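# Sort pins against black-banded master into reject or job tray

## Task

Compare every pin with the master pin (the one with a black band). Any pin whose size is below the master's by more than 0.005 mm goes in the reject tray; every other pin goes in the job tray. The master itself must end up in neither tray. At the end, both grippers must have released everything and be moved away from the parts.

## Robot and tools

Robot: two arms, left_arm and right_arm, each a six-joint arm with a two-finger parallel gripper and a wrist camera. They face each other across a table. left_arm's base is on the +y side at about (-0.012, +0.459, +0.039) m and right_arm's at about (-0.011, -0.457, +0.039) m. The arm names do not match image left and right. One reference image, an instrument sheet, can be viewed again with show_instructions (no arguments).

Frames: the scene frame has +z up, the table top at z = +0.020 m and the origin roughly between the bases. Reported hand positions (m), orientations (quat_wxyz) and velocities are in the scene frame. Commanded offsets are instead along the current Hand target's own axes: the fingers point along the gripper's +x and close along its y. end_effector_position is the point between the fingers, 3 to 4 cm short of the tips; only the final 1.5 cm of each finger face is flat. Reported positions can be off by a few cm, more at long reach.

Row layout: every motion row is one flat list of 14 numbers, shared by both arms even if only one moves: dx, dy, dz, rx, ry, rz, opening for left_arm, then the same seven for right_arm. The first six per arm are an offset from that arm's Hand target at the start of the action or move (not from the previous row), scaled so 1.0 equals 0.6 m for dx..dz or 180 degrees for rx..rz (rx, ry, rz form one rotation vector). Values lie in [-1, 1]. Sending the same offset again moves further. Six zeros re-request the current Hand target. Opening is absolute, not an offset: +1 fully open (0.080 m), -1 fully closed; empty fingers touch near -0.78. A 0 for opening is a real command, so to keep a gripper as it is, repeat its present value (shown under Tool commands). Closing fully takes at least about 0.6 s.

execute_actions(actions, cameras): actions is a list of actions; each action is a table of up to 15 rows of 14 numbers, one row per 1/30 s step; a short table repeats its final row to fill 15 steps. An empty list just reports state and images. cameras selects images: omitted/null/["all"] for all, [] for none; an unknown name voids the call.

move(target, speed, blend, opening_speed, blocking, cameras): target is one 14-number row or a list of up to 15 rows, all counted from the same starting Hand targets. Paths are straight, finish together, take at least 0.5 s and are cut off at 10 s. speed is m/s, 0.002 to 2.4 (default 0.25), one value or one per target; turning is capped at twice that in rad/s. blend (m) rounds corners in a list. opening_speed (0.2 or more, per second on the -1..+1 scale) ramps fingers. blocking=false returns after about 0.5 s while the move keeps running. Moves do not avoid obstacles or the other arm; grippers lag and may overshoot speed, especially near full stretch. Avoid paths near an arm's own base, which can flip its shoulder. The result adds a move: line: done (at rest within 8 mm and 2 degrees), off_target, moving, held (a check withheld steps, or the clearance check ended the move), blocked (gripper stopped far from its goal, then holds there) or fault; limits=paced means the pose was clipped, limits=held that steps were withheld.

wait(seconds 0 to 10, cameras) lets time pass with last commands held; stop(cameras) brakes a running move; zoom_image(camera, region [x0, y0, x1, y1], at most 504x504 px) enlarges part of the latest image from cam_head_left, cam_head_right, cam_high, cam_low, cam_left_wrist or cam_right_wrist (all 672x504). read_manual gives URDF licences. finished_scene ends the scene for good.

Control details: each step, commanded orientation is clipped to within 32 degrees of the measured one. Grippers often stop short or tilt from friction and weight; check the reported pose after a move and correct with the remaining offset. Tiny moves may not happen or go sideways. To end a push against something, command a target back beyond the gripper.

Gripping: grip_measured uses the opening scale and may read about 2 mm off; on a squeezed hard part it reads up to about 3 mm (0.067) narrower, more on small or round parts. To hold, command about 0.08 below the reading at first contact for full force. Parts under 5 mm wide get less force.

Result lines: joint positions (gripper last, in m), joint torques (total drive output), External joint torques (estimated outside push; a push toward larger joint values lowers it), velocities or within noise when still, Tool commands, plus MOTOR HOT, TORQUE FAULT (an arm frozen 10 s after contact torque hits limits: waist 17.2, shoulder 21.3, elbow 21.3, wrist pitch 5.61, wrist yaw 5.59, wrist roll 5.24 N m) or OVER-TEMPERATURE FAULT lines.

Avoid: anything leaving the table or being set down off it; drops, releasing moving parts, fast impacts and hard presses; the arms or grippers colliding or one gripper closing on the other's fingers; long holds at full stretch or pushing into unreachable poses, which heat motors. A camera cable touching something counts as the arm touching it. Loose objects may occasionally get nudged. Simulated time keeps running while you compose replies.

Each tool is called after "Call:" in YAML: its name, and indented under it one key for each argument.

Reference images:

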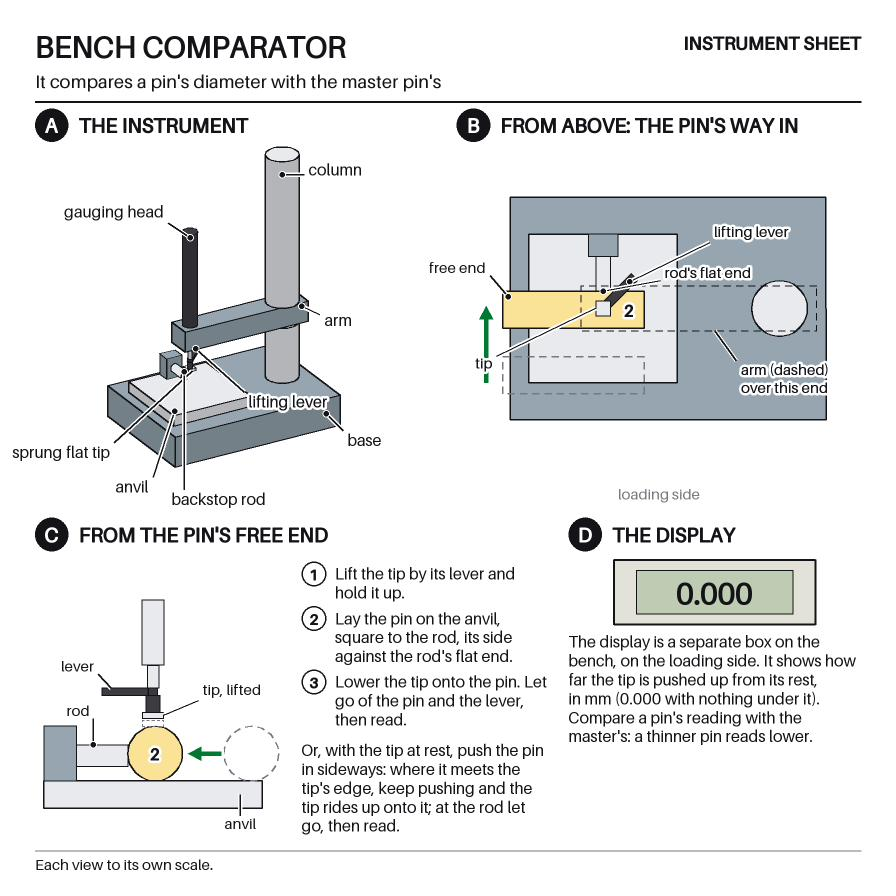

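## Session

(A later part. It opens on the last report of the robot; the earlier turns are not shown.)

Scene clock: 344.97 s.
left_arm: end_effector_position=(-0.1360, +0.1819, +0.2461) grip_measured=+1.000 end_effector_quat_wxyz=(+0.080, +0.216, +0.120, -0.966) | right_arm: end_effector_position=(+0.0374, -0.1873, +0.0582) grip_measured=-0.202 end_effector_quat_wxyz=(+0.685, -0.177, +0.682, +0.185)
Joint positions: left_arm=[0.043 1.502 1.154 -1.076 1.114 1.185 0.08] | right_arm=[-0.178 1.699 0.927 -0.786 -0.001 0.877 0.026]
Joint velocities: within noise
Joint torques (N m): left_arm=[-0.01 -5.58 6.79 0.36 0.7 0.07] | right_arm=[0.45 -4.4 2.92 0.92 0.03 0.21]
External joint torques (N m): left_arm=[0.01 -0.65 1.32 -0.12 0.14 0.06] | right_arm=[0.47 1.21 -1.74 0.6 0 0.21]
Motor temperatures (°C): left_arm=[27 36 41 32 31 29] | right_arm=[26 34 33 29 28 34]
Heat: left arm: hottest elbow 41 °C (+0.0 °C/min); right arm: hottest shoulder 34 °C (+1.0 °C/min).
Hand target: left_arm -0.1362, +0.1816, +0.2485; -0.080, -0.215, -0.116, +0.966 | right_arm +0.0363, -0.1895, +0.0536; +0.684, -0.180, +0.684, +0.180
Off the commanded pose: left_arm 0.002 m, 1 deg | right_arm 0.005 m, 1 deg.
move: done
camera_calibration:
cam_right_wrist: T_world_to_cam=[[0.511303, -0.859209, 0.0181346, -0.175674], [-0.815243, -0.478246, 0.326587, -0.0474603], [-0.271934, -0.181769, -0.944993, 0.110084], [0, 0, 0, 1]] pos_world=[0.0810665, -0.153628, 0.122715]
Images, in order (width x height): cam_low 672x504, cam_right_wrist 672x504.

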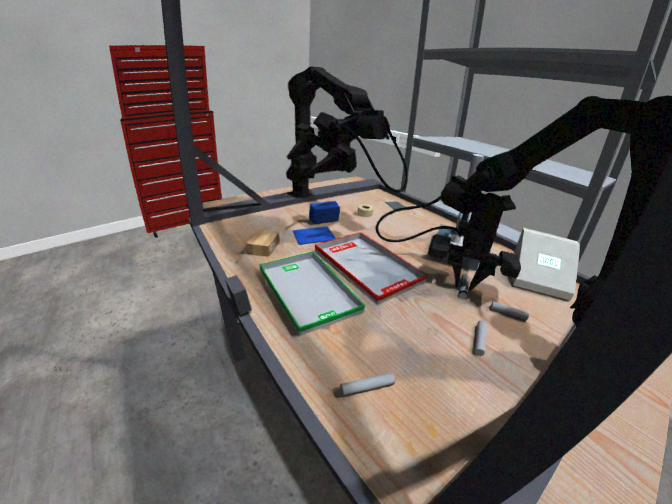

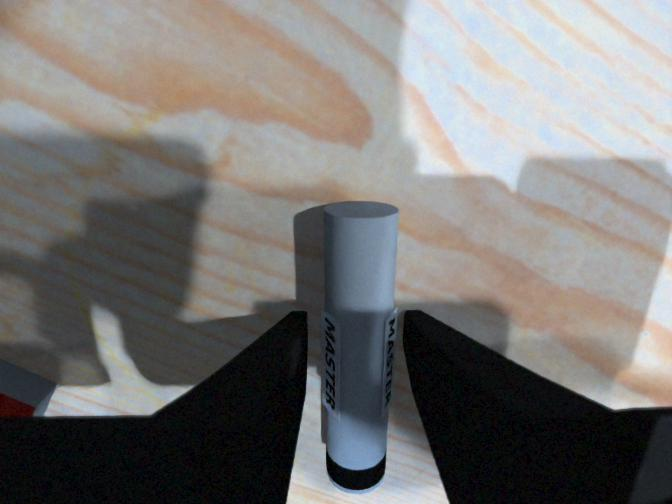

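Call:
move:
  target:
    - [0,0,0,0,0,0,1,-0.1,0,0,0,0,0,0.2]
    - [0,0,0,0,0,0,1,-0.0773,0.001,-0.0735,0,-0.25,0,0.2]
  speed: 0.3
  opening_speed: 1
  blend: 0.02
  cameras: ["cam_right_wrist","cam_low","cam_head_right"]

Scene clock: 381.60 s.
left_arm: end_effector_position=(-0.1360, +0.1819, +0.2461) grip_measured=+1.000 end_effector_quat_wxyz=(+0.080, +0.216, +0.120, -0.966) | right_arm: end_effector_position=(-0.0029, -0.2093, +0.1024) grip_measured=+0.197 end_effector_quat_wxyz=(+0.892, -0.095, +0.373, +0.237)
Joint positions: left_arm=[0.043 1.502 1.154 -1.076 1.114 1.185 0.08] | right_arm=[0.406 1.445 0.673 -0.683 0.774 1.416 0.044]
Joint velocities: within noise
Joint torques (N m): left_arm=[-0.03 -5.56 6.83 0.37 0.7 0.06] | right_arm=[0.36 -2.95 3.15 0.83 0.66 0.25]
External joint torques (N m): left_arm=[-0.03 -0.58 1.35 -0.11 0.14 0.05] | right_arm=[0.35 0.96 -1.69 0.37 0.21 0.25]
Motor temperatures (°C): left_arm=[27 36 42 32 31 29] | right_arm=[26 35 33 29 28 33]
Heat: left arm: hottest elbow 42 °C (+1.0 °C/min); right arm: hottest shoulder 35 °C (+0.0 °C/min).
Hand target: left_arm -0.1362, +0.1816, +0.2485; -0.080, -0.215, -0.116, +0.966 | right_arm -0.0024, -0.2107, +0.1000; +0.893, -0.097, +0.370, +0.235
Off the commanded pose: left_arm 0.002 m, 1 deg | right_arm 0.003 m, 0 deg.
move: done
camera_calibration:
cam_right_wrist: T_world_to_cam=[[0.488885, -0.871935, 0.0268415, -0.17831], [-0.78335, -0.45234, -0.426323, -0.0226598], [0.383867, 0.187396, -0.904173, 0.211805], [0, 0, 0, 1]] pos_world=[-0.0118824, -0.205416, 0.186634]
Images, in order (width x height): cam_head_right 672x504, cam_low 672x504, cam_right_wrist 672x504.

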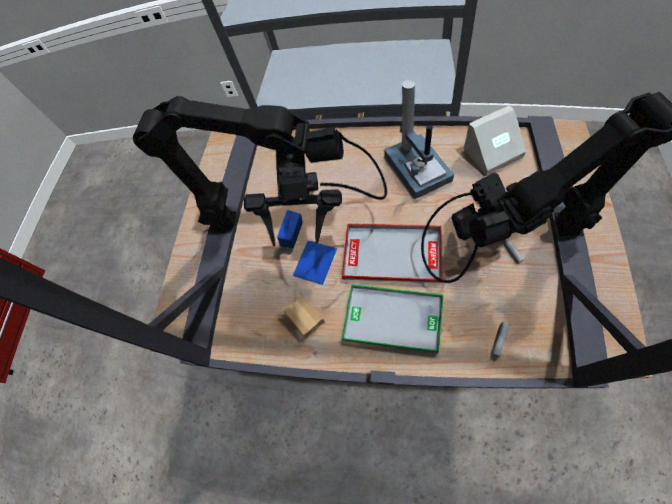

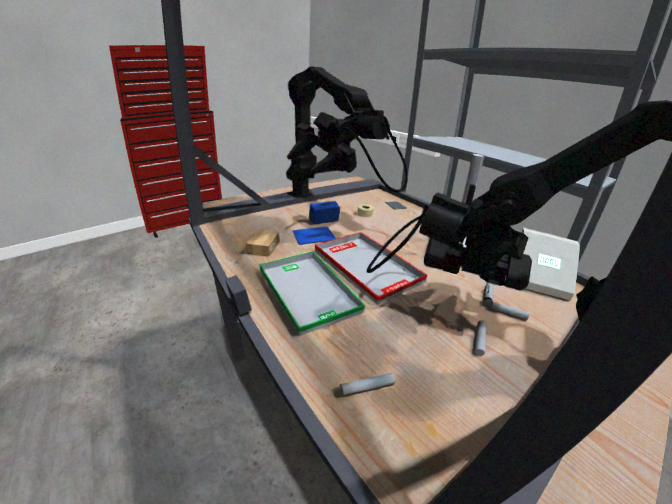

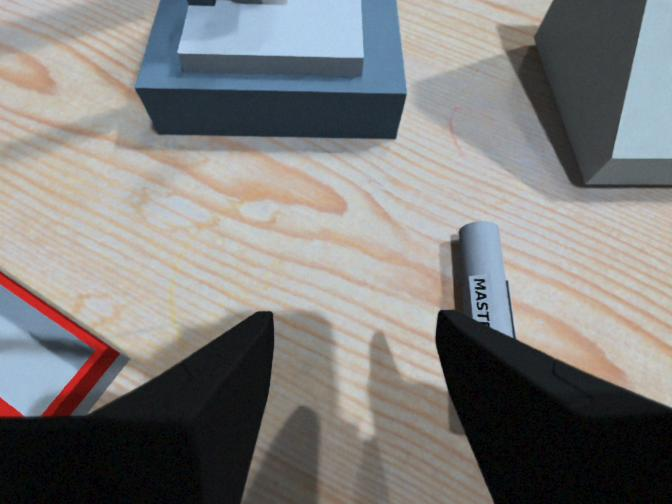

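Call:
move:
  target: [0,0,0,0,0,0,1,-0.013,-0.082,0.0105,0.0137,0,-0.0137,0.2]
  cameras: ["cam_right_wrist","cam_low"]

Scene clock: 406.13 s.
left_arm: end_effector_position=(-0.1360, +0.1819, +0.2461) grip_measured=+1.000 end_effector_quat_wxyz=(+0.080, +0.216, +0.120, -0.966) | right_arm: end_effector_position=(+0.0191, -0.2522, +0.1093) grip_measured=+0.197 end_effector_quat_wxyz=(+0.899, -0.091, +0.375, +0.210)
Joint positions: left_arm=[0.043 1.502 1.154 -1.076 1.114 1.185 0.08] | right_arm=[0.39 1.264 0.571 -0.814 0.778 1.472 0.044]
Joint velocities: within noise
Joint torques (N m): left_arm=[-0.03 -5.58 6.89 0.36 0.69 0.06] | right_arm=[-0.22 -3.85 3.28 0.41 0.67 0.22]
External joint torques (N m): left_arm=[-0.08 -0.55 1.39 -0.1 0.13 0.05] | right_arm=[-0.22 -1.08 -1.68 0.02 0.21 0.22]
Motor temperatures (°C): left_arm=[27 36 42 32 31 29] | right_arm=[26 33 33 29 28 33]
Heat: left arm: hottest elbow 42 °C (+1.0 °C/min); right arm: hottest shoulder 33 °C (-1.0 °C/min).
Hand target: left_arm -0.1362, +0.1816, +0.2485; -0.080, -0.215, -0.116, +0.966 | right_arm +0.0210, -0.2541, +0.1099; +0.900, -0.086, +0.373, +0.208
Off the commanded pose: left_arm 0.002 m, 1 deg | right_arm 0.003 m, 1 deg.
move: done
camera_calibration:
cam_right_wrist: T_world_to_cam=[[0.439397, -0.897385, 0.040376, -0.233677], [-0.805111, -0.413355, -0.425363, -0.0118115], [0.398404, 0.154396, -0.904122, 0.209073], [0, 0, 0, 1]] pos_world=[0.00987184, -0.246861, 0.193439]
Images, in order (width x height): cam_low 672x504, cam_right_wrist 672x504.

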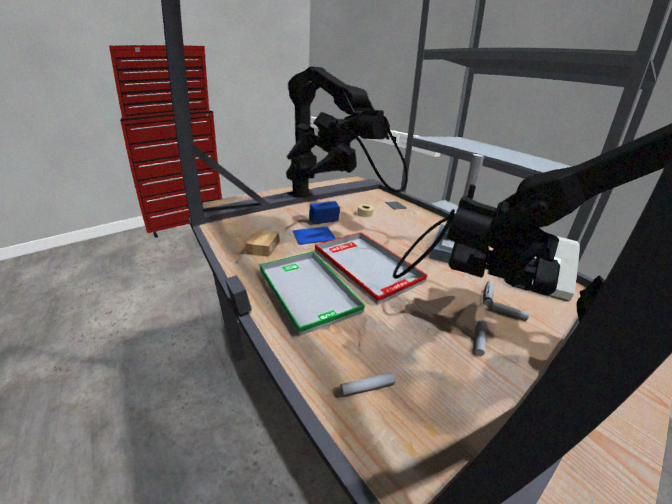

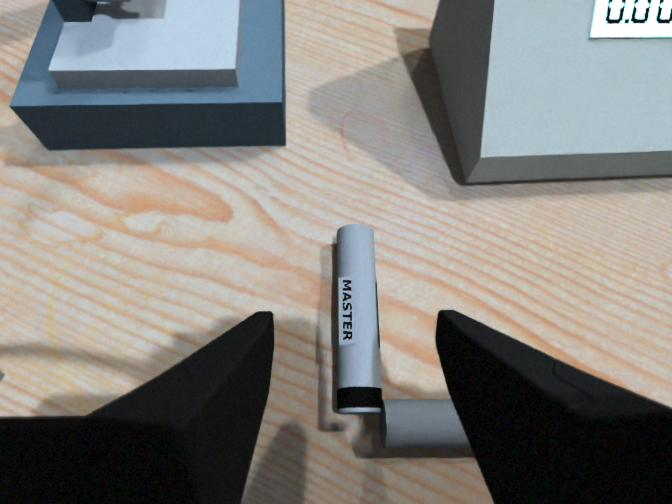

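Call:
move:
  target: [0,0,0,0,0,0,1,0.0828,-0.0123,-0.0618,-0.0079,0,0.0079,-0.05]
  speed: 0.12
  cameras: ["cam_right_wrist","cam_low"]

Call:
zoom_image:
  camera: "cam_low"
  region: [420, 220, 580, 360]

Scene clock: 434.40 s.
left_arm: end_effector_position=(-0.1360, +0.1819, +0.2461) grip_measured=+1.000 end_effector_quat_wxyz=(+0.080, +0.216, +0.120, -0.966) | right_arm: end_effector_position=(+0.0317, -0.2534, +0.0531) grip_measured=-0.047 end_effector_quat_wxyz=(+0.898, -0.085, +0.368, +0.226)
Joint positions: left_arm=[0.043 1.502 1.154 -1.076 1.114 1.185 0.08] | right_arm=[0.328 1.375 0.36 -0.382 0.781 1.347 0.033]
Joint velocities: within noise
Joint torques (N m): left_arm=[-0.02 -5.58 6.8 0.36 0.7 0.06] | right_arm=[0.01 -1.33 2.25 1.04 0.12 -0.06]
External joint torques (N m): left_arm=[-0.04 -0.59 1.33 -0.1 0.14 0.05] | right_arm=[0.02 1.42 -1.86 0.54 -0.33 -0.06]
Motor temperatures (°C): left_arm=[27 37 42 32 31 29] | right_arm=[26 32 32 29 28 33]
Heat: left arm: hottest elbow 42 °C (+0.0 °C/min); right arm: hottest wrist roll 33 °C (+0.0 °C/min).
Hand target: left_arm -0.1362, +0.1816, +0.2485; -0.080, -0.215, -0.116, +0.966 | right_arm +0.0322, -0.2568, +0.0486; +0.896, -0.092, +0.372, +0.224
Off the commanded pose: left_arm 0.002 m, 1 deg | right_arm 0.006 m, 1 deg.
move: done
camera_calibration:
cam_right_wrist: T_world_to_cam=[[0.462444, -0.886435, 0.0194503, -0.23481], [-0.792192, -0.422932, -0.439954, -0.0281236], [0.398217, 0.188046, -0.897809, 0.16153], [0, 0, 0, 1]] pos_world=[0.0219834, -0.250414, 0.137217]
Images, in order (width x height): cam_low 672x504, cam_right_wrist 672x504.

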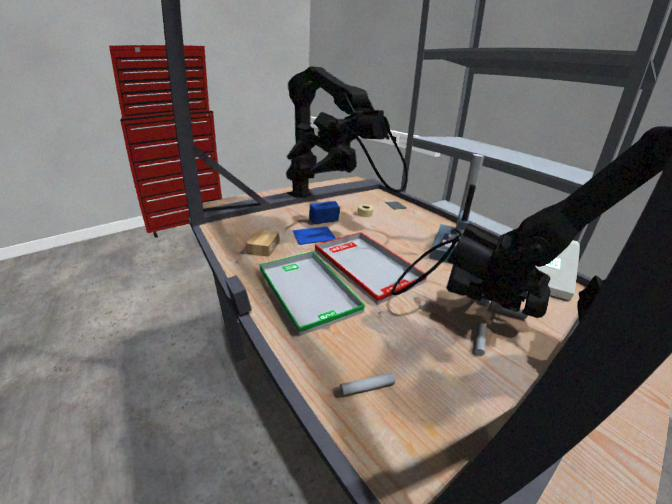

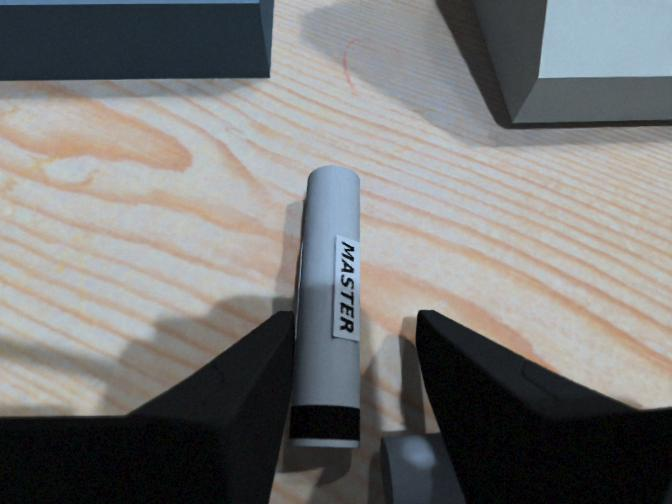

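Scaled by 3.150 from the camera's 672x504 image, which has a finer 960x720 frame.

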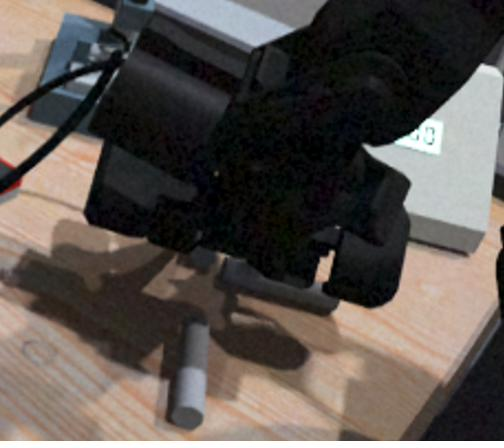

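Call:
move:
  target: [0,0,0,0,0,0,1,0,0.004,0,0,0,0,-0.6]
  opening_speed: 0.8
  cameras: ["cam_right_wrist"]

Call:
move:
  target: [0,0,0,0,0,0,1,-0.1,0.0,0.1,0,0,0,-0.62]
  speed: 0.2
  cameras: ["cam_right_wrist","cam_low","cam_head_right"]

Scene clock: 443.73 s.
left_arm: end_effector_position=(-0.1360, +0.1819, +0.2461) grip_measured=+1.000 end_effector_quat_wxyz=(+0.080, +0.216, +0.120, -0.966) | right_arm: end_effector_position=(+0.0319, -0.2541, +0.0510) grip_measured=-0.466 end_effector_quat_wxyz=(+0.898, -0.089, +0.368, +0.224)
Joint positions: left_arm=[0.043 1.502 1.154 -1.076 1.114 1.185 0.08] | right_arm=[0.328 1.388 0.36 -0.379 0.78 1.347 0.014]
Joint velocities: within noise
Joint torques (N m): left_arm=[-0.02 -5.57 6.87 0.37 0.7 0.06] | right_arm=[0.11 -1.37 3.13 0.96 0.13 0.04]
External joint torques (N m): left_arm=[-0.02 -0.61 1.36 -0.12 0.13 0.05] | right_arm=[0.12 1.43 -0.99 0.44 -0.33 0.04]
Motor temperatures (°C): left_arm=[27 37 42 32 31 29] | right_arm=[26 32 32 29 28 33]
Heat: left arm: hottest elbow 42 °C (+0.0 °C/min); right arm: hottest wrist roll 33 °C (+0.0 °C/min).
Hand target: left_arm -0.1362, +0.1816, +0.2485; -0.080, -0.215, -0.116, +0.966 | right_arm +0.0310, -0.2547, +0.0485; +0.896, -0.092, +0.372, +0.224
Off the commanded pose: left_arm 0.002 m, 1 deg | right_arm 0.003 m, 1 deg.
move: done
camera_calibration:
cam_right_wrist: T_world_to_cam=[[0.462445, -0.886167, 0.0291976, -0.23601], [-0.790914, -0.427174, -0.438152, -0.0303329], [0.400749, 0.179529, -0.898426, 0.157633], [0, 0, 0, 1]] pos_world=[0.0219797, -0.250401, 0.135222]
Images, in order (width x height): cam_right_wrist 672x504.

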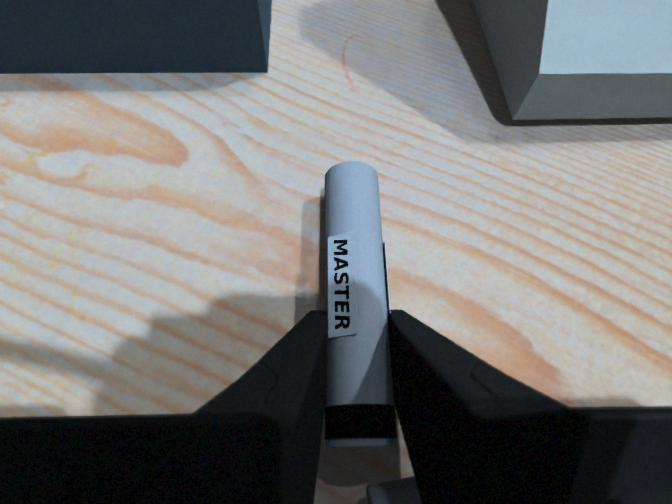

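Scene clock: 444.83 s.
left_arm: end_effector_position=(-0.1360, +0.1819, +0.2461) grip_measured=+1.000 end_effector_quat_wxyz=(+0.080, +0.216, +0.120, -0.966) | right_arm: end_effector_position=(+0.0327, -0.2596, +0.1256) grip_measured=-0.466 end_effector_quat_wxyz=(+0.896, -0.109, +0.372, +0.218)
Joint positions: left_arm=[0.043 1.502 1.154 -1.076 1.114 1.185 0.08] | right_arm=[0.325 1.152 0.575 -0.866 0.767 1.341 0.014]
Joint velocities: within noise
Joint torques (N m): left_arm=[-0.04 -5.56 6.8 0.36 0.71 0.06] | right_arm=[0.31 -3.41 6.68 0.55 0.67 0.24]
External joint torques (N m): left_arm=[-0.04 -0.5 1.25 -0.13 0.14 0.04] | right_arm=[0.29 -1.13 1.5 0.08 0.22 0.23]
Motor temperatures (°C): left_arm=[27 37 42 32 31 28] | right_arm=[26 32 32 29 28 33]
Heat: left arm: hottest elbow 42 °C (+0.0 °C/min); right arm: hottest wrist roll 33 °C (+0.0 °C/min).
Hand target: left_arm -0.1362, +0.1816, +0.2485; -0.080, -0.215, -0.116, +0.966 | right_arm +0.0310, -0.2547, +0.1334; +0.896, -0.092, +0.372, +0.224
Off the commanded pose: left_arm 0.002 m, 1 deg | right_arm 0.009 m, 2 deg.
move: off_target (right_arm)
camera_calibration:
cam_right_wrist: T_world_to_cam=[[0.465816, -0.88231, 0.0674131, -0.24734], [-0.788878, -0.448583, -0.420054, -0.00728327], [0.400858, 0.142487, -0.904992, 0.216506], [0, 0, 0, 1]] pos_world=[0.0226813, -0.252347, 0.20955]
Images, in order (width x height): cam_head_right 672x504, cam_low 672x504, cam_right_wrist 672x504.

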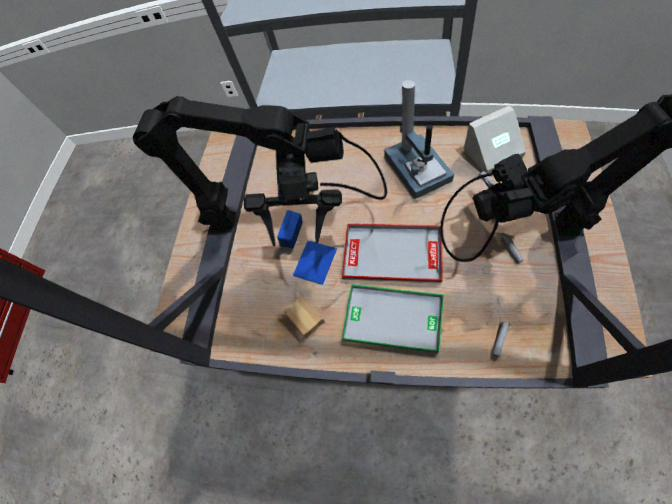

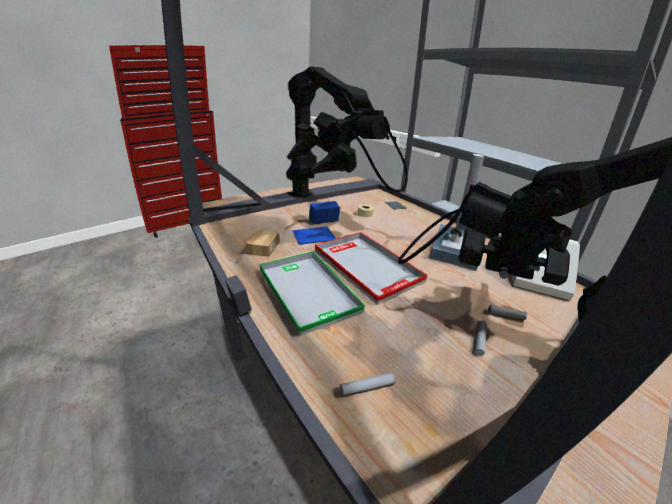

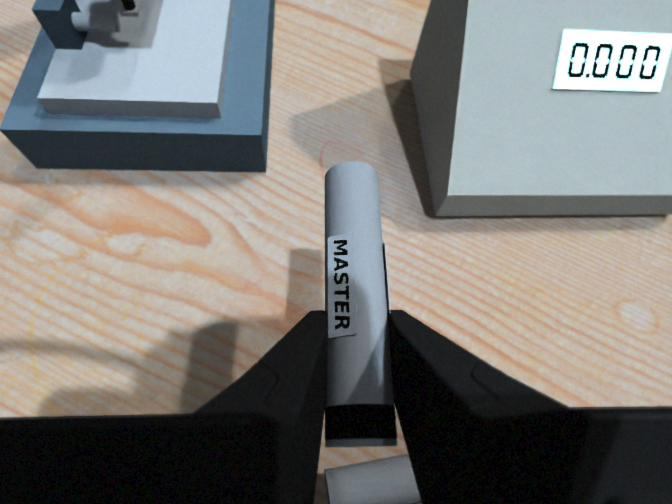

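Call:
zoom_image:
  camera: "cam_right_wrist"
  region: [0, 0, 280, 180]

Scaled by 1.800 from the camera's 672x504 image, which has a finer 960x720 frame.

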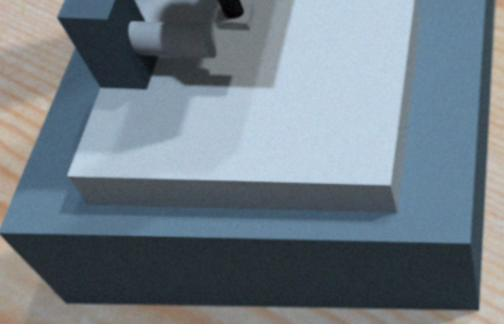

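Call:
move:
  target: [0,0,0,0,0,0,1,0.1623,0.1095,0.1425,-0.0059,0,0.0059,-0.62]
  speed: 0.2
  cameras: ["cam_right_wrist","cam_low","cam_head_right"]

Call:
zoom_image:
  camera: "cam_low"
  region: [400, 200, 540, 300]

Call:
zoom_image:
  camera: "cam_head_right"
  region: [370, 100, 530, 220]

Scene clock: 506.47 s.
left_arm: end_effector_position=(-0.1360, +0.1819, +0.2461) grip_measured=+1.000 end_effector_quat_wxyz=(+0.080, +0.216, +0.120, -0.966) | right_arm: end_effector_position=(+0.1123, -0.1427, +0.1189) grip_measured=-0.466 end_effector_quat_wxyz=(+0.891, -0.106, +0.375, +0.232)
Joint positions: left_arm=[0.043 1.502 1.154 -1.076 1.114 1.185 0.08] | right_arm=[-0.118 1.537 0.799 -0.321 0.603 0.77 0.014]
Joint velocities: within noise
Joint torques (N m): left_arm=[-0.03 -5.59 6.84 0.37 0.7 0.06] | right_arm=[-0.26 -4.62 7.08 1.55 0.39 -0.21]
External joint torques (N m): left_arm=[-0.03 -0.54 1.32 -0.11 0.13 0.05] | right_arm=[-0.25 0.55 1.7 0.57 0.07 -0.21]
Motor temperatures (°C): left_arm=[27 37 42 32 31 28] | right_arm=[26 32 36 29 29 33]
Heat: left arm: hottest elbow 42 °C (+0.0 °C/min); right arm: hottest elbow 36 °C (+4.0 °C/min).
Hand target: left_arm -0.1362, +0.1816, +0.2485; -0.080, -0.215, -0.116, +0.966 | right_arm +0.1144, -0.1360, +0.1250; +0.893, -0.097, +0.370, +0.235
Off the commanded pose: left_arm 0.002 m, 1 deg | right_arm 0.009 m, 1 deg.
move: off_target (right_arm)
camera_calibration:
cam_right_wrist: T_world_to_cam=[[0.487708, -0.871669, 0.048314, -0.179466], [-0.783409, -0.461405, -0.416384, 0.102248], [0.385241, 0.165224, -0.907904, 0.167203], [0, 0, 0, 1]] pos_world=[0.103215, -0.136883, 0.20305]
Images, in order (width x height): cam_head_right 672x504, cam_low 672x504, cam_right_wrist 672x504.

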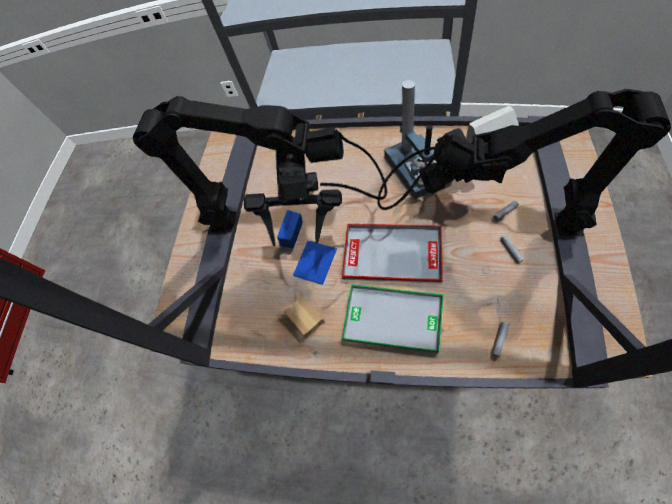

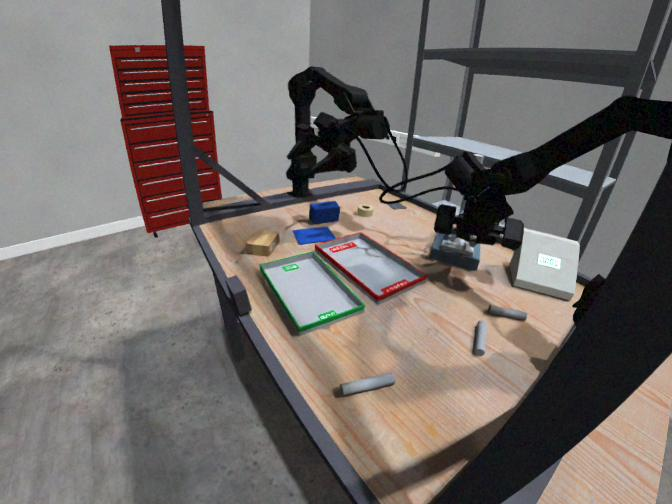

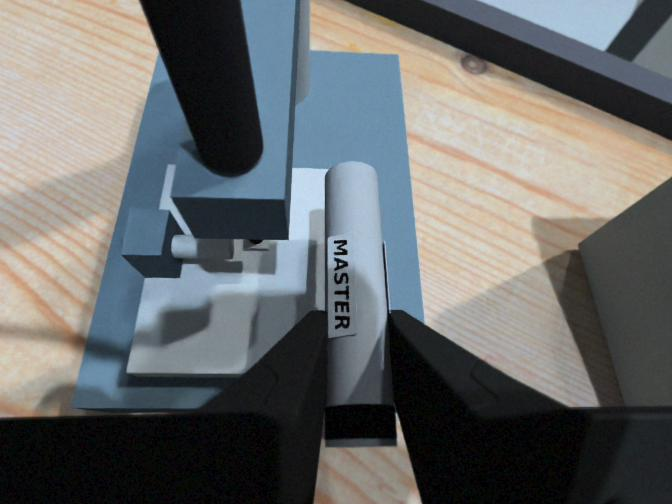

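Scaled by 3.600 from the camera's 672x504 image, which has a finer 960x720 frame.

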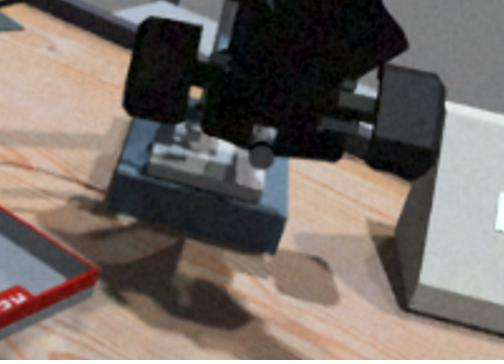

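Scaled by 3.150 from the camera's 672x504 image, which has a finer 960x720 frame.

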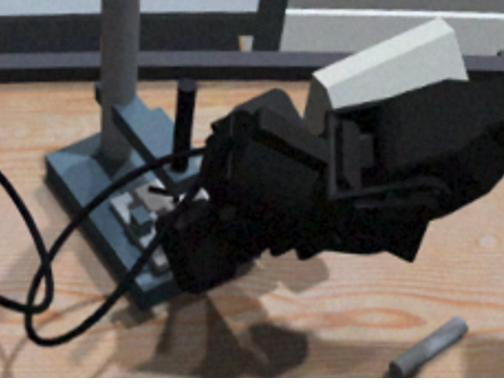

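Call:
zoom_image:
  camera: "cam_right_wrist"
  region: [100, 150, 420, 390]

Scaled by 1.575 from the camera's 672x504 image, which has a finer 960x720 frame.

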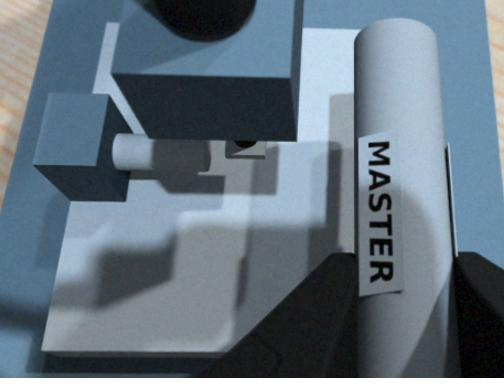

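Call:
move:
  target: [0,0,0,0,0,0,1,0.0453,0.005,-0.0333,0,0,0,-0.62]
  speed: 0.06
  cameras: ["cam_right_wrist","cam_low"]

Call:
zoom_image:
  camera: "cam_low"
  region: [400, 200, 540, 300]

Scene clock: 542.47 s.
left_arm: end_effector_position=(-0.1360, +0.1819, +0.2461) grip_measured=+1.000 end_effector_quat_wxyz=(+0.080, +0.216, +0.120, -0.966) | right_arm: end_effector_position=(+0.1164, -0.1292, +0.0956) grip_measured=-0.466 end_effector_quat_wxyz=(+0.894, -0.092, +0.369, +0.237)
Joint positions: left_arm=[0.043 1.502 1.154 -1.076 1.114 1.185 0.08] | right_arm=[-0.127 1.631 0.77 -0.161 0.601 0.761 0.014]
Joint velocities: within noise
Joint torques (N m): left_arm=[-0.01 -5.61 6.84 0.38 0.7 0.06] | right_arm=[-0.18 -4.66 3.55 1.54 0.33 -0.18]
External joint torques (N m): left_arm=[-0.01 -0.64 1.36 -0.1 0.14 0.05] | right_arm=[-0.18 0.9 -1.58 0.52 0.02 -0.18]
Motor temperatures (°C): left_arm=[27 37 43 32 31 28] | right_arm=[26 34 38 31 28 33]
Heat: left arm: hottest elbow 43 °C (+1.0 °C/min); right arm: hottest elbow 38 °C (+3.0 °C/min).
Hand target: left_arm -0.1362, +0.1816, +0.2485; -0.080, -0.215, -0.116, +0.966 | right_arm +0.1173, -0.1308, +0.0917; +0.893, -0.097, +0.370, +0.235
Off the commanded pose: left_arm 0.002 m, 1 deg | right_arm 0.004 m, 1 deg.
move: done
camera_calibration:
cam_right_wrist: T_world_to_cam=[[0.486557, -0.873339, 0.0232705, -0.166264], [-0.781746, -0.447111, -0.434701, 0.105397], [0.390046, 0.193315, -0.900274, 0.144555], [0, 0, 0, 1]] pos_world=[0.106907, -0.126025, 0.179824]
Images, in order (width x height): cam_low 672x504, cam_right_wrist 672x504.

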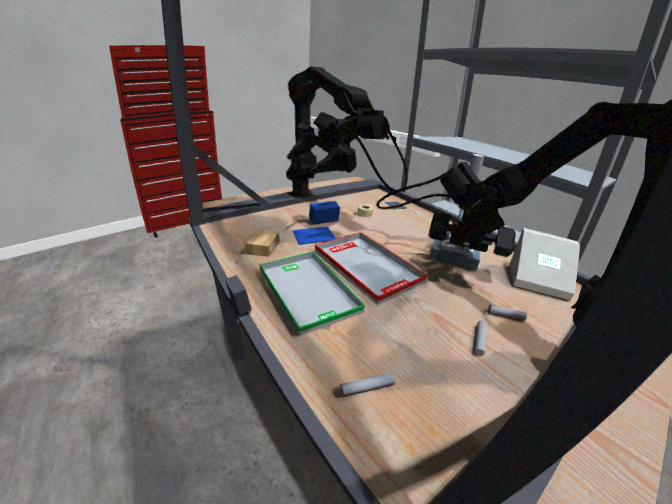

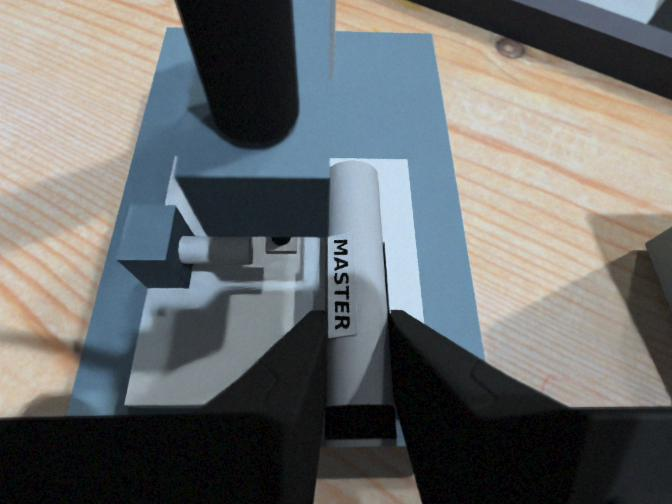

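Scaled by 3.600 from the camera's 672x504 image, which has a finer 960x720 frame.

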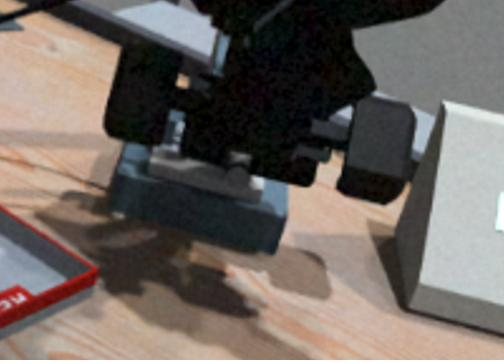

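Call:
move:
  target: [0,0,0,0,0,0,1,0.0045,0,-0.0045,0,0,0,-0.62]
  speed: 0.04
  cameras: []

Call:
move:
  target: [0,0,0,0,0,0,1,0.0035,0,-0.0035,0,0,0,-0.62]
  speed: 0.04
  cameras: ["cam_low","cam_right_wrist"]

Call:
zoom_image:
  camera: "cam_low"
  region: [430, 210, 500, 280]

Scene clock: 553.07 s.
left_arm: end_effector_position=(-0.1360, +0.1819, +0.2461) grip_measured=+1.000 end_effector_quat_wxyz=(+0.080, +0.216, +0.120, -0.966) | right_arm: end_effector_position=(+0.1167, -0.1279, +0.0945) grip_measured=-0.466 end_effector_quat_wxyz=(+0.895, -0.088, +0.367, +0.239)
Joint positions: left_arm=[0.043 1.502 1.154 -1.076 1.114 1.185 0.08] | right_arm=[-0.127 1.636 0.765 -0.142 0.601 0.761 0.014]
Joint velocities: within noise
Joint torques (N m): left_arm=[0.01 -5.57 6.81 0.36 0.69 0.07] | right_arm=[-0.31 -4.02 3.3 1.49 0.3 -0.18]
External joint torques (N m): left_arm=[0.02 -0.59 1.37 -0.1 0.13 0.06] | right_arm=[-0.27 1.5 -1.75 0.47 -0.01 -0.18]
Motor temperatures (°C): left_arm=[27 37 43 32 31 28] | right_arm=[26 35 37 32 28 33]
Heat: left arm: hottest elbow 43 °C (+1.0 °C/min); right arm: hottest elbow 37 °C (+2.0 °C/min).
Hand target: left_arm -0.1362, +0.1816, +0.2485; -0.080, -0.215, -0.116, +0.966 | right_arm +0.1173, -0.1309, +0.0878; +0.893, -0.098, +0.370, +0.235
Off the commanded pose: left_arm 0.002 m, 1 deg | right_arm 0.007 m, 1 deg.
move: done
No camera images: "cameras" was empty.

Scene clock: 553.77 s.
left_arm: end_effector_position=(-0.1360, +0.1819, +0.2461) grip_measured=+1.000 end_effector_quat_wxyz=(+0.080, +0.216, +0.120, -0.966) | right_arm: end_effector_position=(+0.1171, -0.1272, +0.0939) grip_measured=-0.466 end_effector_quat_wxyz=(+0.895, -0.086, +0.366, +0.239)
Joint positions: left_arm=[0.043 1.502 1.154 -1.076 1.114 1.185 0.08] | right_arm=[-0.127 1.639 0.761 -0.129 0.604 0.761 0.014]
Joint velocities: within noise
Joint torques (N m): left_arm=[-0.03 -5.57 6.84 0.36 0.7 0.06] | right_arm=[-0.23 -3.52 2.94 1.54 0.2 -0.16]
External joint torques (N m): left_arm=[-0.03 -0.52 1.34 -0.11 0.13 0.05] | right_arm=[-0.2 2.01 -2.14 0.5 -0.11 -0.16]
Motor temperatures (°C): left_arm=[27 37 43 32 31 28] | right_arm=[26 35 37 32 28 33]
Heat: left arm: hottest elbow 43 °C (+1.0 °C/min); right arm: hottest elbow 37 °C (+2.0 °C/min).
Hand target: left_arm -0.1362, +0.1816, +0.2485; -0.080, -0.215, -0.116, +0.966 | right_arm +0.1173, -0.1308, +0.0848; +0.893, -0.097, +0.370, +0.235
Off the commanded pose: left_arm 0.002 m, 1 deg | right_arm 0.010 m, 2 deg.
move: off_target (right_arm)
camera_calibration:
cam_right_wrist: T_world_to_cam=[[0.485342, -0.874236, 0.0124193, -0.163772], [-0.780288, -0.439507, -0.444954, 0.10773], [0.394453, 0.206264, -0.895468, 0.143099], [0, 0, 0, 1]] pos_world=[0.1071, -0.125344, 0.17811]
Images, in order (width x height): cam_low 672x504, cam_right_wrist 672x504.

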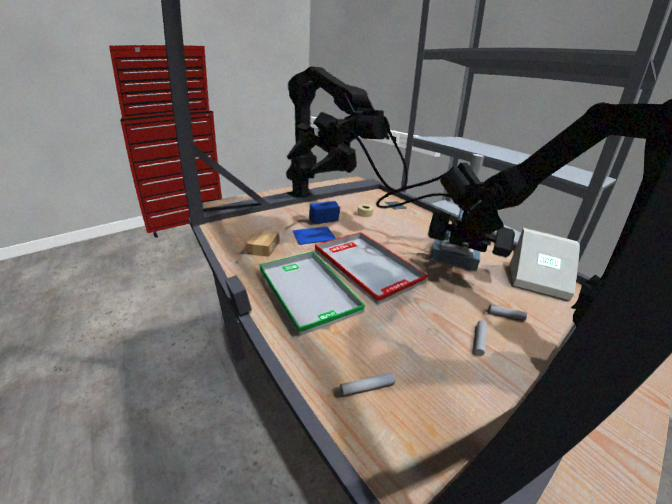

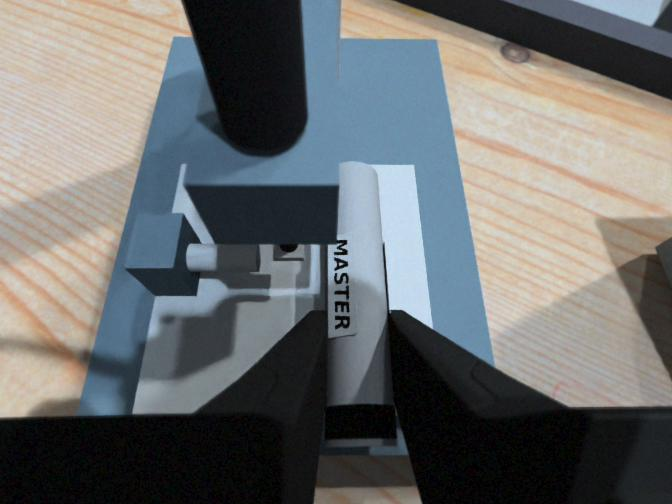

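Scaled by 7.200 from the camera's 672x504 image, which has a finer 960x720 frame.

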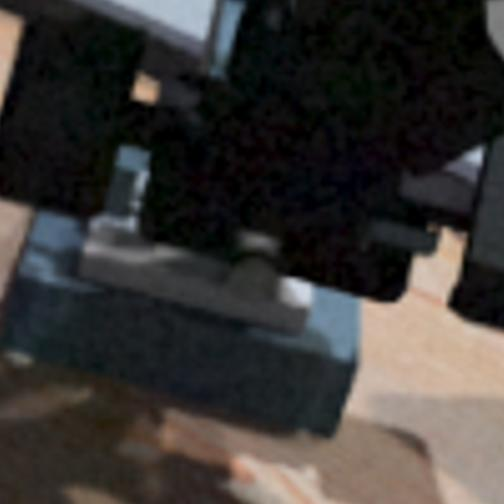

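Call:
move:
  target: [0,0,0,0,0,0,1,-0.0082,0.0167,0.0012,0,0,0,-0.62]
  speed: 0.03
  cameras: ["cam_low","cam_right_wrist"]

Call:
zoom_image:
  camera: "cam_low"
  region: [520, 240, 580, 280]

Scene clock: 576.73 s.
left_arm: end_effector_position=(-0.1360, +0.1819, +0.2461) grip_measured=+1.000 end_effector_quat_wxyz=(+0.080, +0.216, +0.120, -0.966) | right_arm: end_effector_position=(+0.1144, -0.1258, +0.0937) grip_measured=-0.466 end_effector_quat_wxyz=(+0.897, -0.092, +0.364, +0.232)
Joint positions: left_arm=[0.043 1.502 1.154 -1.076 1.114 1.185 0.08] | right_arm=[-0.111 1.655 0.782 -0.159 0.626 0.78 0.014]
Joint velocities: within noise
Joint torques (N m): left_arm=[-0.07 -5.61 6.83 0.37 0.71 0.05] | right_arm=[0.98 -3.84 4.85 0.77 -0.09 0.26]
External joint torques (N m): left_arm=[-0.08 -0.61 1.32 -0.11 0.14 0.04] | right_arm=[0.95 1.87 -0.25 -0.24 -0.42 0.26]
Motor temperatures (°C): left_arm=[27 38 43 32 31 28] | right_arm=[26 33 35 35 28 33]
Heat: left arm: hottest elbow 43 °C (+1.0 °C/min); right arm: hottest elbow 35 °C (-2.0 °C/min).
Hand target: left_arm -0.1362, +0.1816, +0.2485; -0.080, -0.215, -0.116, +0.966 | right_arm +0.1099, -0.1236, +0.0888; +0.893, -0.097, +0.370, +0.235
Off the commanded pose: left_arm 0.002 m, 1 deg | right_arm 0.007 m, 1 deg.
move: done
camera_calibration:
cam_right_wrist: T_world_to_cam=[[0.477641, -0.878017, 0.0307597, -0.162612], [-0.780017, -0.43992, -0.445021, 0.106186], [0.404267, 0.188567, -0.894992, 0.14029], [0, 0, 0, 1]] pos_world=[0.103782, -0.122517, 0.177815]
Images, in order (width x height): cam_low 672x504, cam_right_wrist 672x504.

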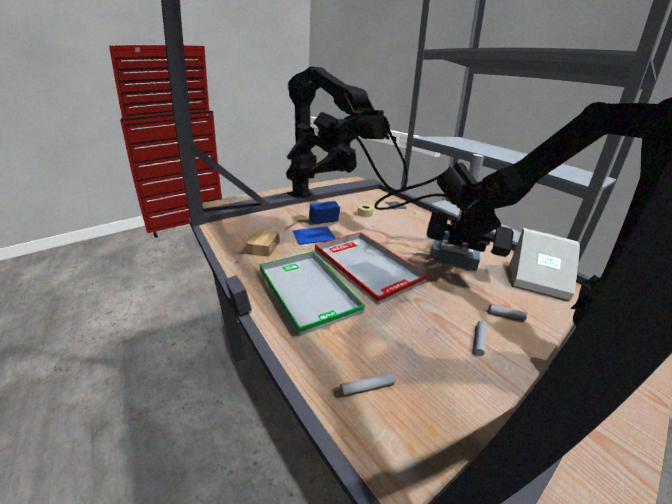

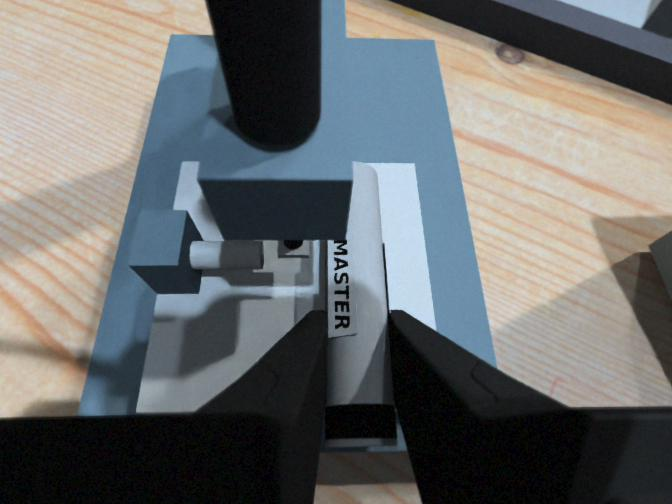

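Scaled by 8.400 from the camera's 672x504 image, which has a finer 960x720 frame.

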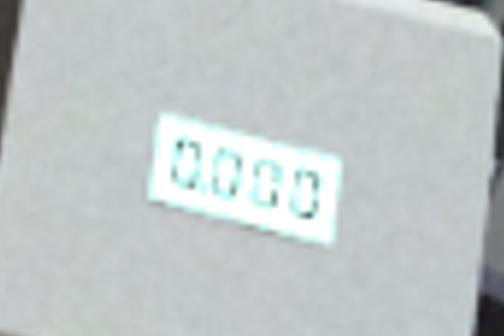

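Call:
move:
  target: [0,0,0,0,0,0,1,-0.0025,0.0133,0.0025,0,0,0,-0.62]
  speed: 0.03
  cameras: ["cam_low","cam_right_wrist"]

Call:
zoom_image:
  camera: "cam_right_wrist"
  region: [140, 150, 420, 390]

Scene clock: 585.60 s.
left_arm: end_effector_position=(-0.1360, +0.1819, +0.2461) grip_measured=+1.000 end_effector_quat_wxyz=(+0.080, +0.216, +0.120, -0.966) | right_arm: end_effector_position=(+0.1093, -0.1200, +0.0942) grip_measured=-0.466 end_effector_quat_wxyz=(+0.896, -0.095, +0.366, +0.232)
Joint positions: left_arm=[0.043 1.502 1.154 -1.076 1.114 1.185 0.08] | right_arm=[-0.092 1.674 0.812 -0.186 0.632 0.797 0.014]
Joint velocities: within noise
Joint torques (N m): left_arm=[0.02 -5.58 6.82 0.36 0.7 0.07] | right_arm=[0.79 -4.03 5.33 0.89 0 0.25]
External joint torques (N m): left_arm=[0.02 -0.6 1.31 -0.11 0.13 0.06] | right_arm=[0.79 1.81 0.21 -0.11 -0.33 0.25]
Motor temperatures (°C): left_arm=[27 38 43 32 31 28] | right_arm=[26 34 35 33 28 33]
Heat: left arm: hottest elbow 43 °C (+0.0 °C/min); right arm: hottest elbow 35 °C (-2.0 °C/min).
Hand target: left_arm -0.1362, +0.1816, +0.2485; -0.080, -0.215, -0.116, +0.966 | right_arm +0.1058, -0.1167, +0.0910; +0.893, -0.097, +0.370, +0.235
Off the commanded pose: left_arm 0.002 m, 1 deg | right_arm 0.006 m, 1 deg.
move: done
camera_calibration:
cam_right_wrist: T_world_to_cam=[[0.480646, -0.876216, 0.0349992, -0.155545], [-0.779679, -0.445277, -0.44026, 0.103741], [0.401348, 0.184321, -0.897188, 0.14167], [0, 0, 0, 1]] pos_world=[0.098788, -0.116211, 0.178221]
Images, in order (width x height): cam_low 672x504, cam_right_wrist 672x504.

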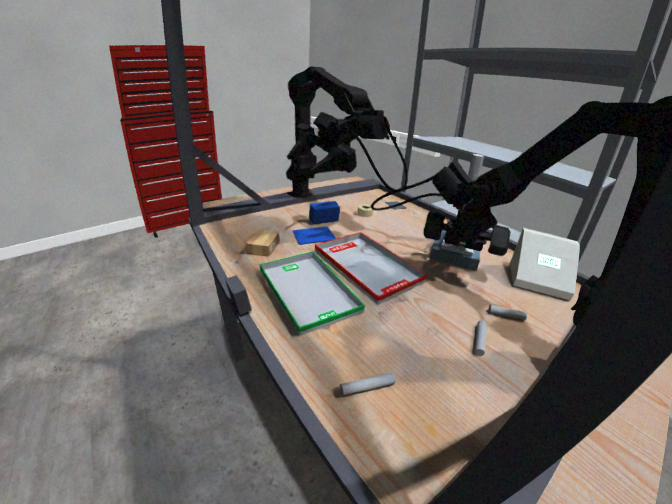

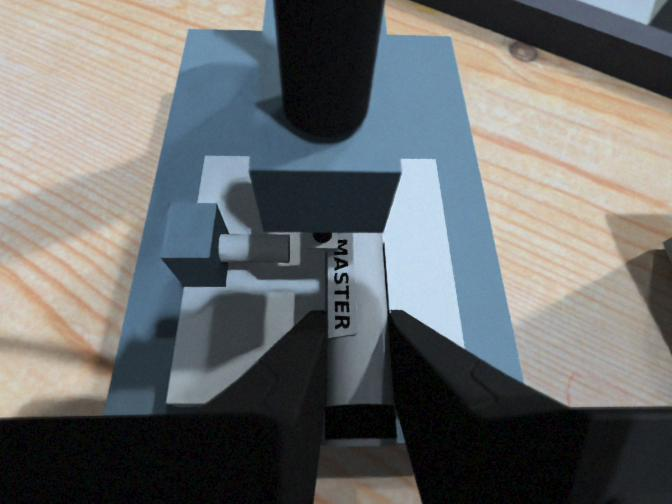

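Scaled by 1.800 from the camera's 672x504 image, which has a finer 960x720 frame.

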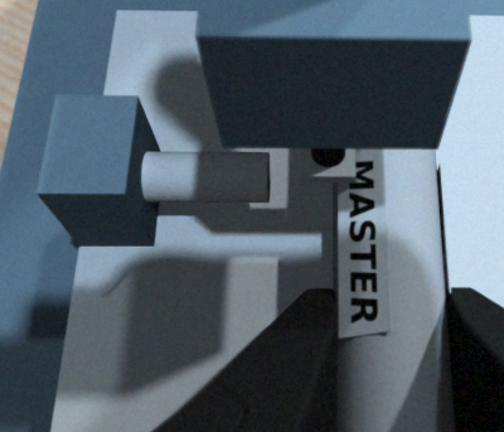

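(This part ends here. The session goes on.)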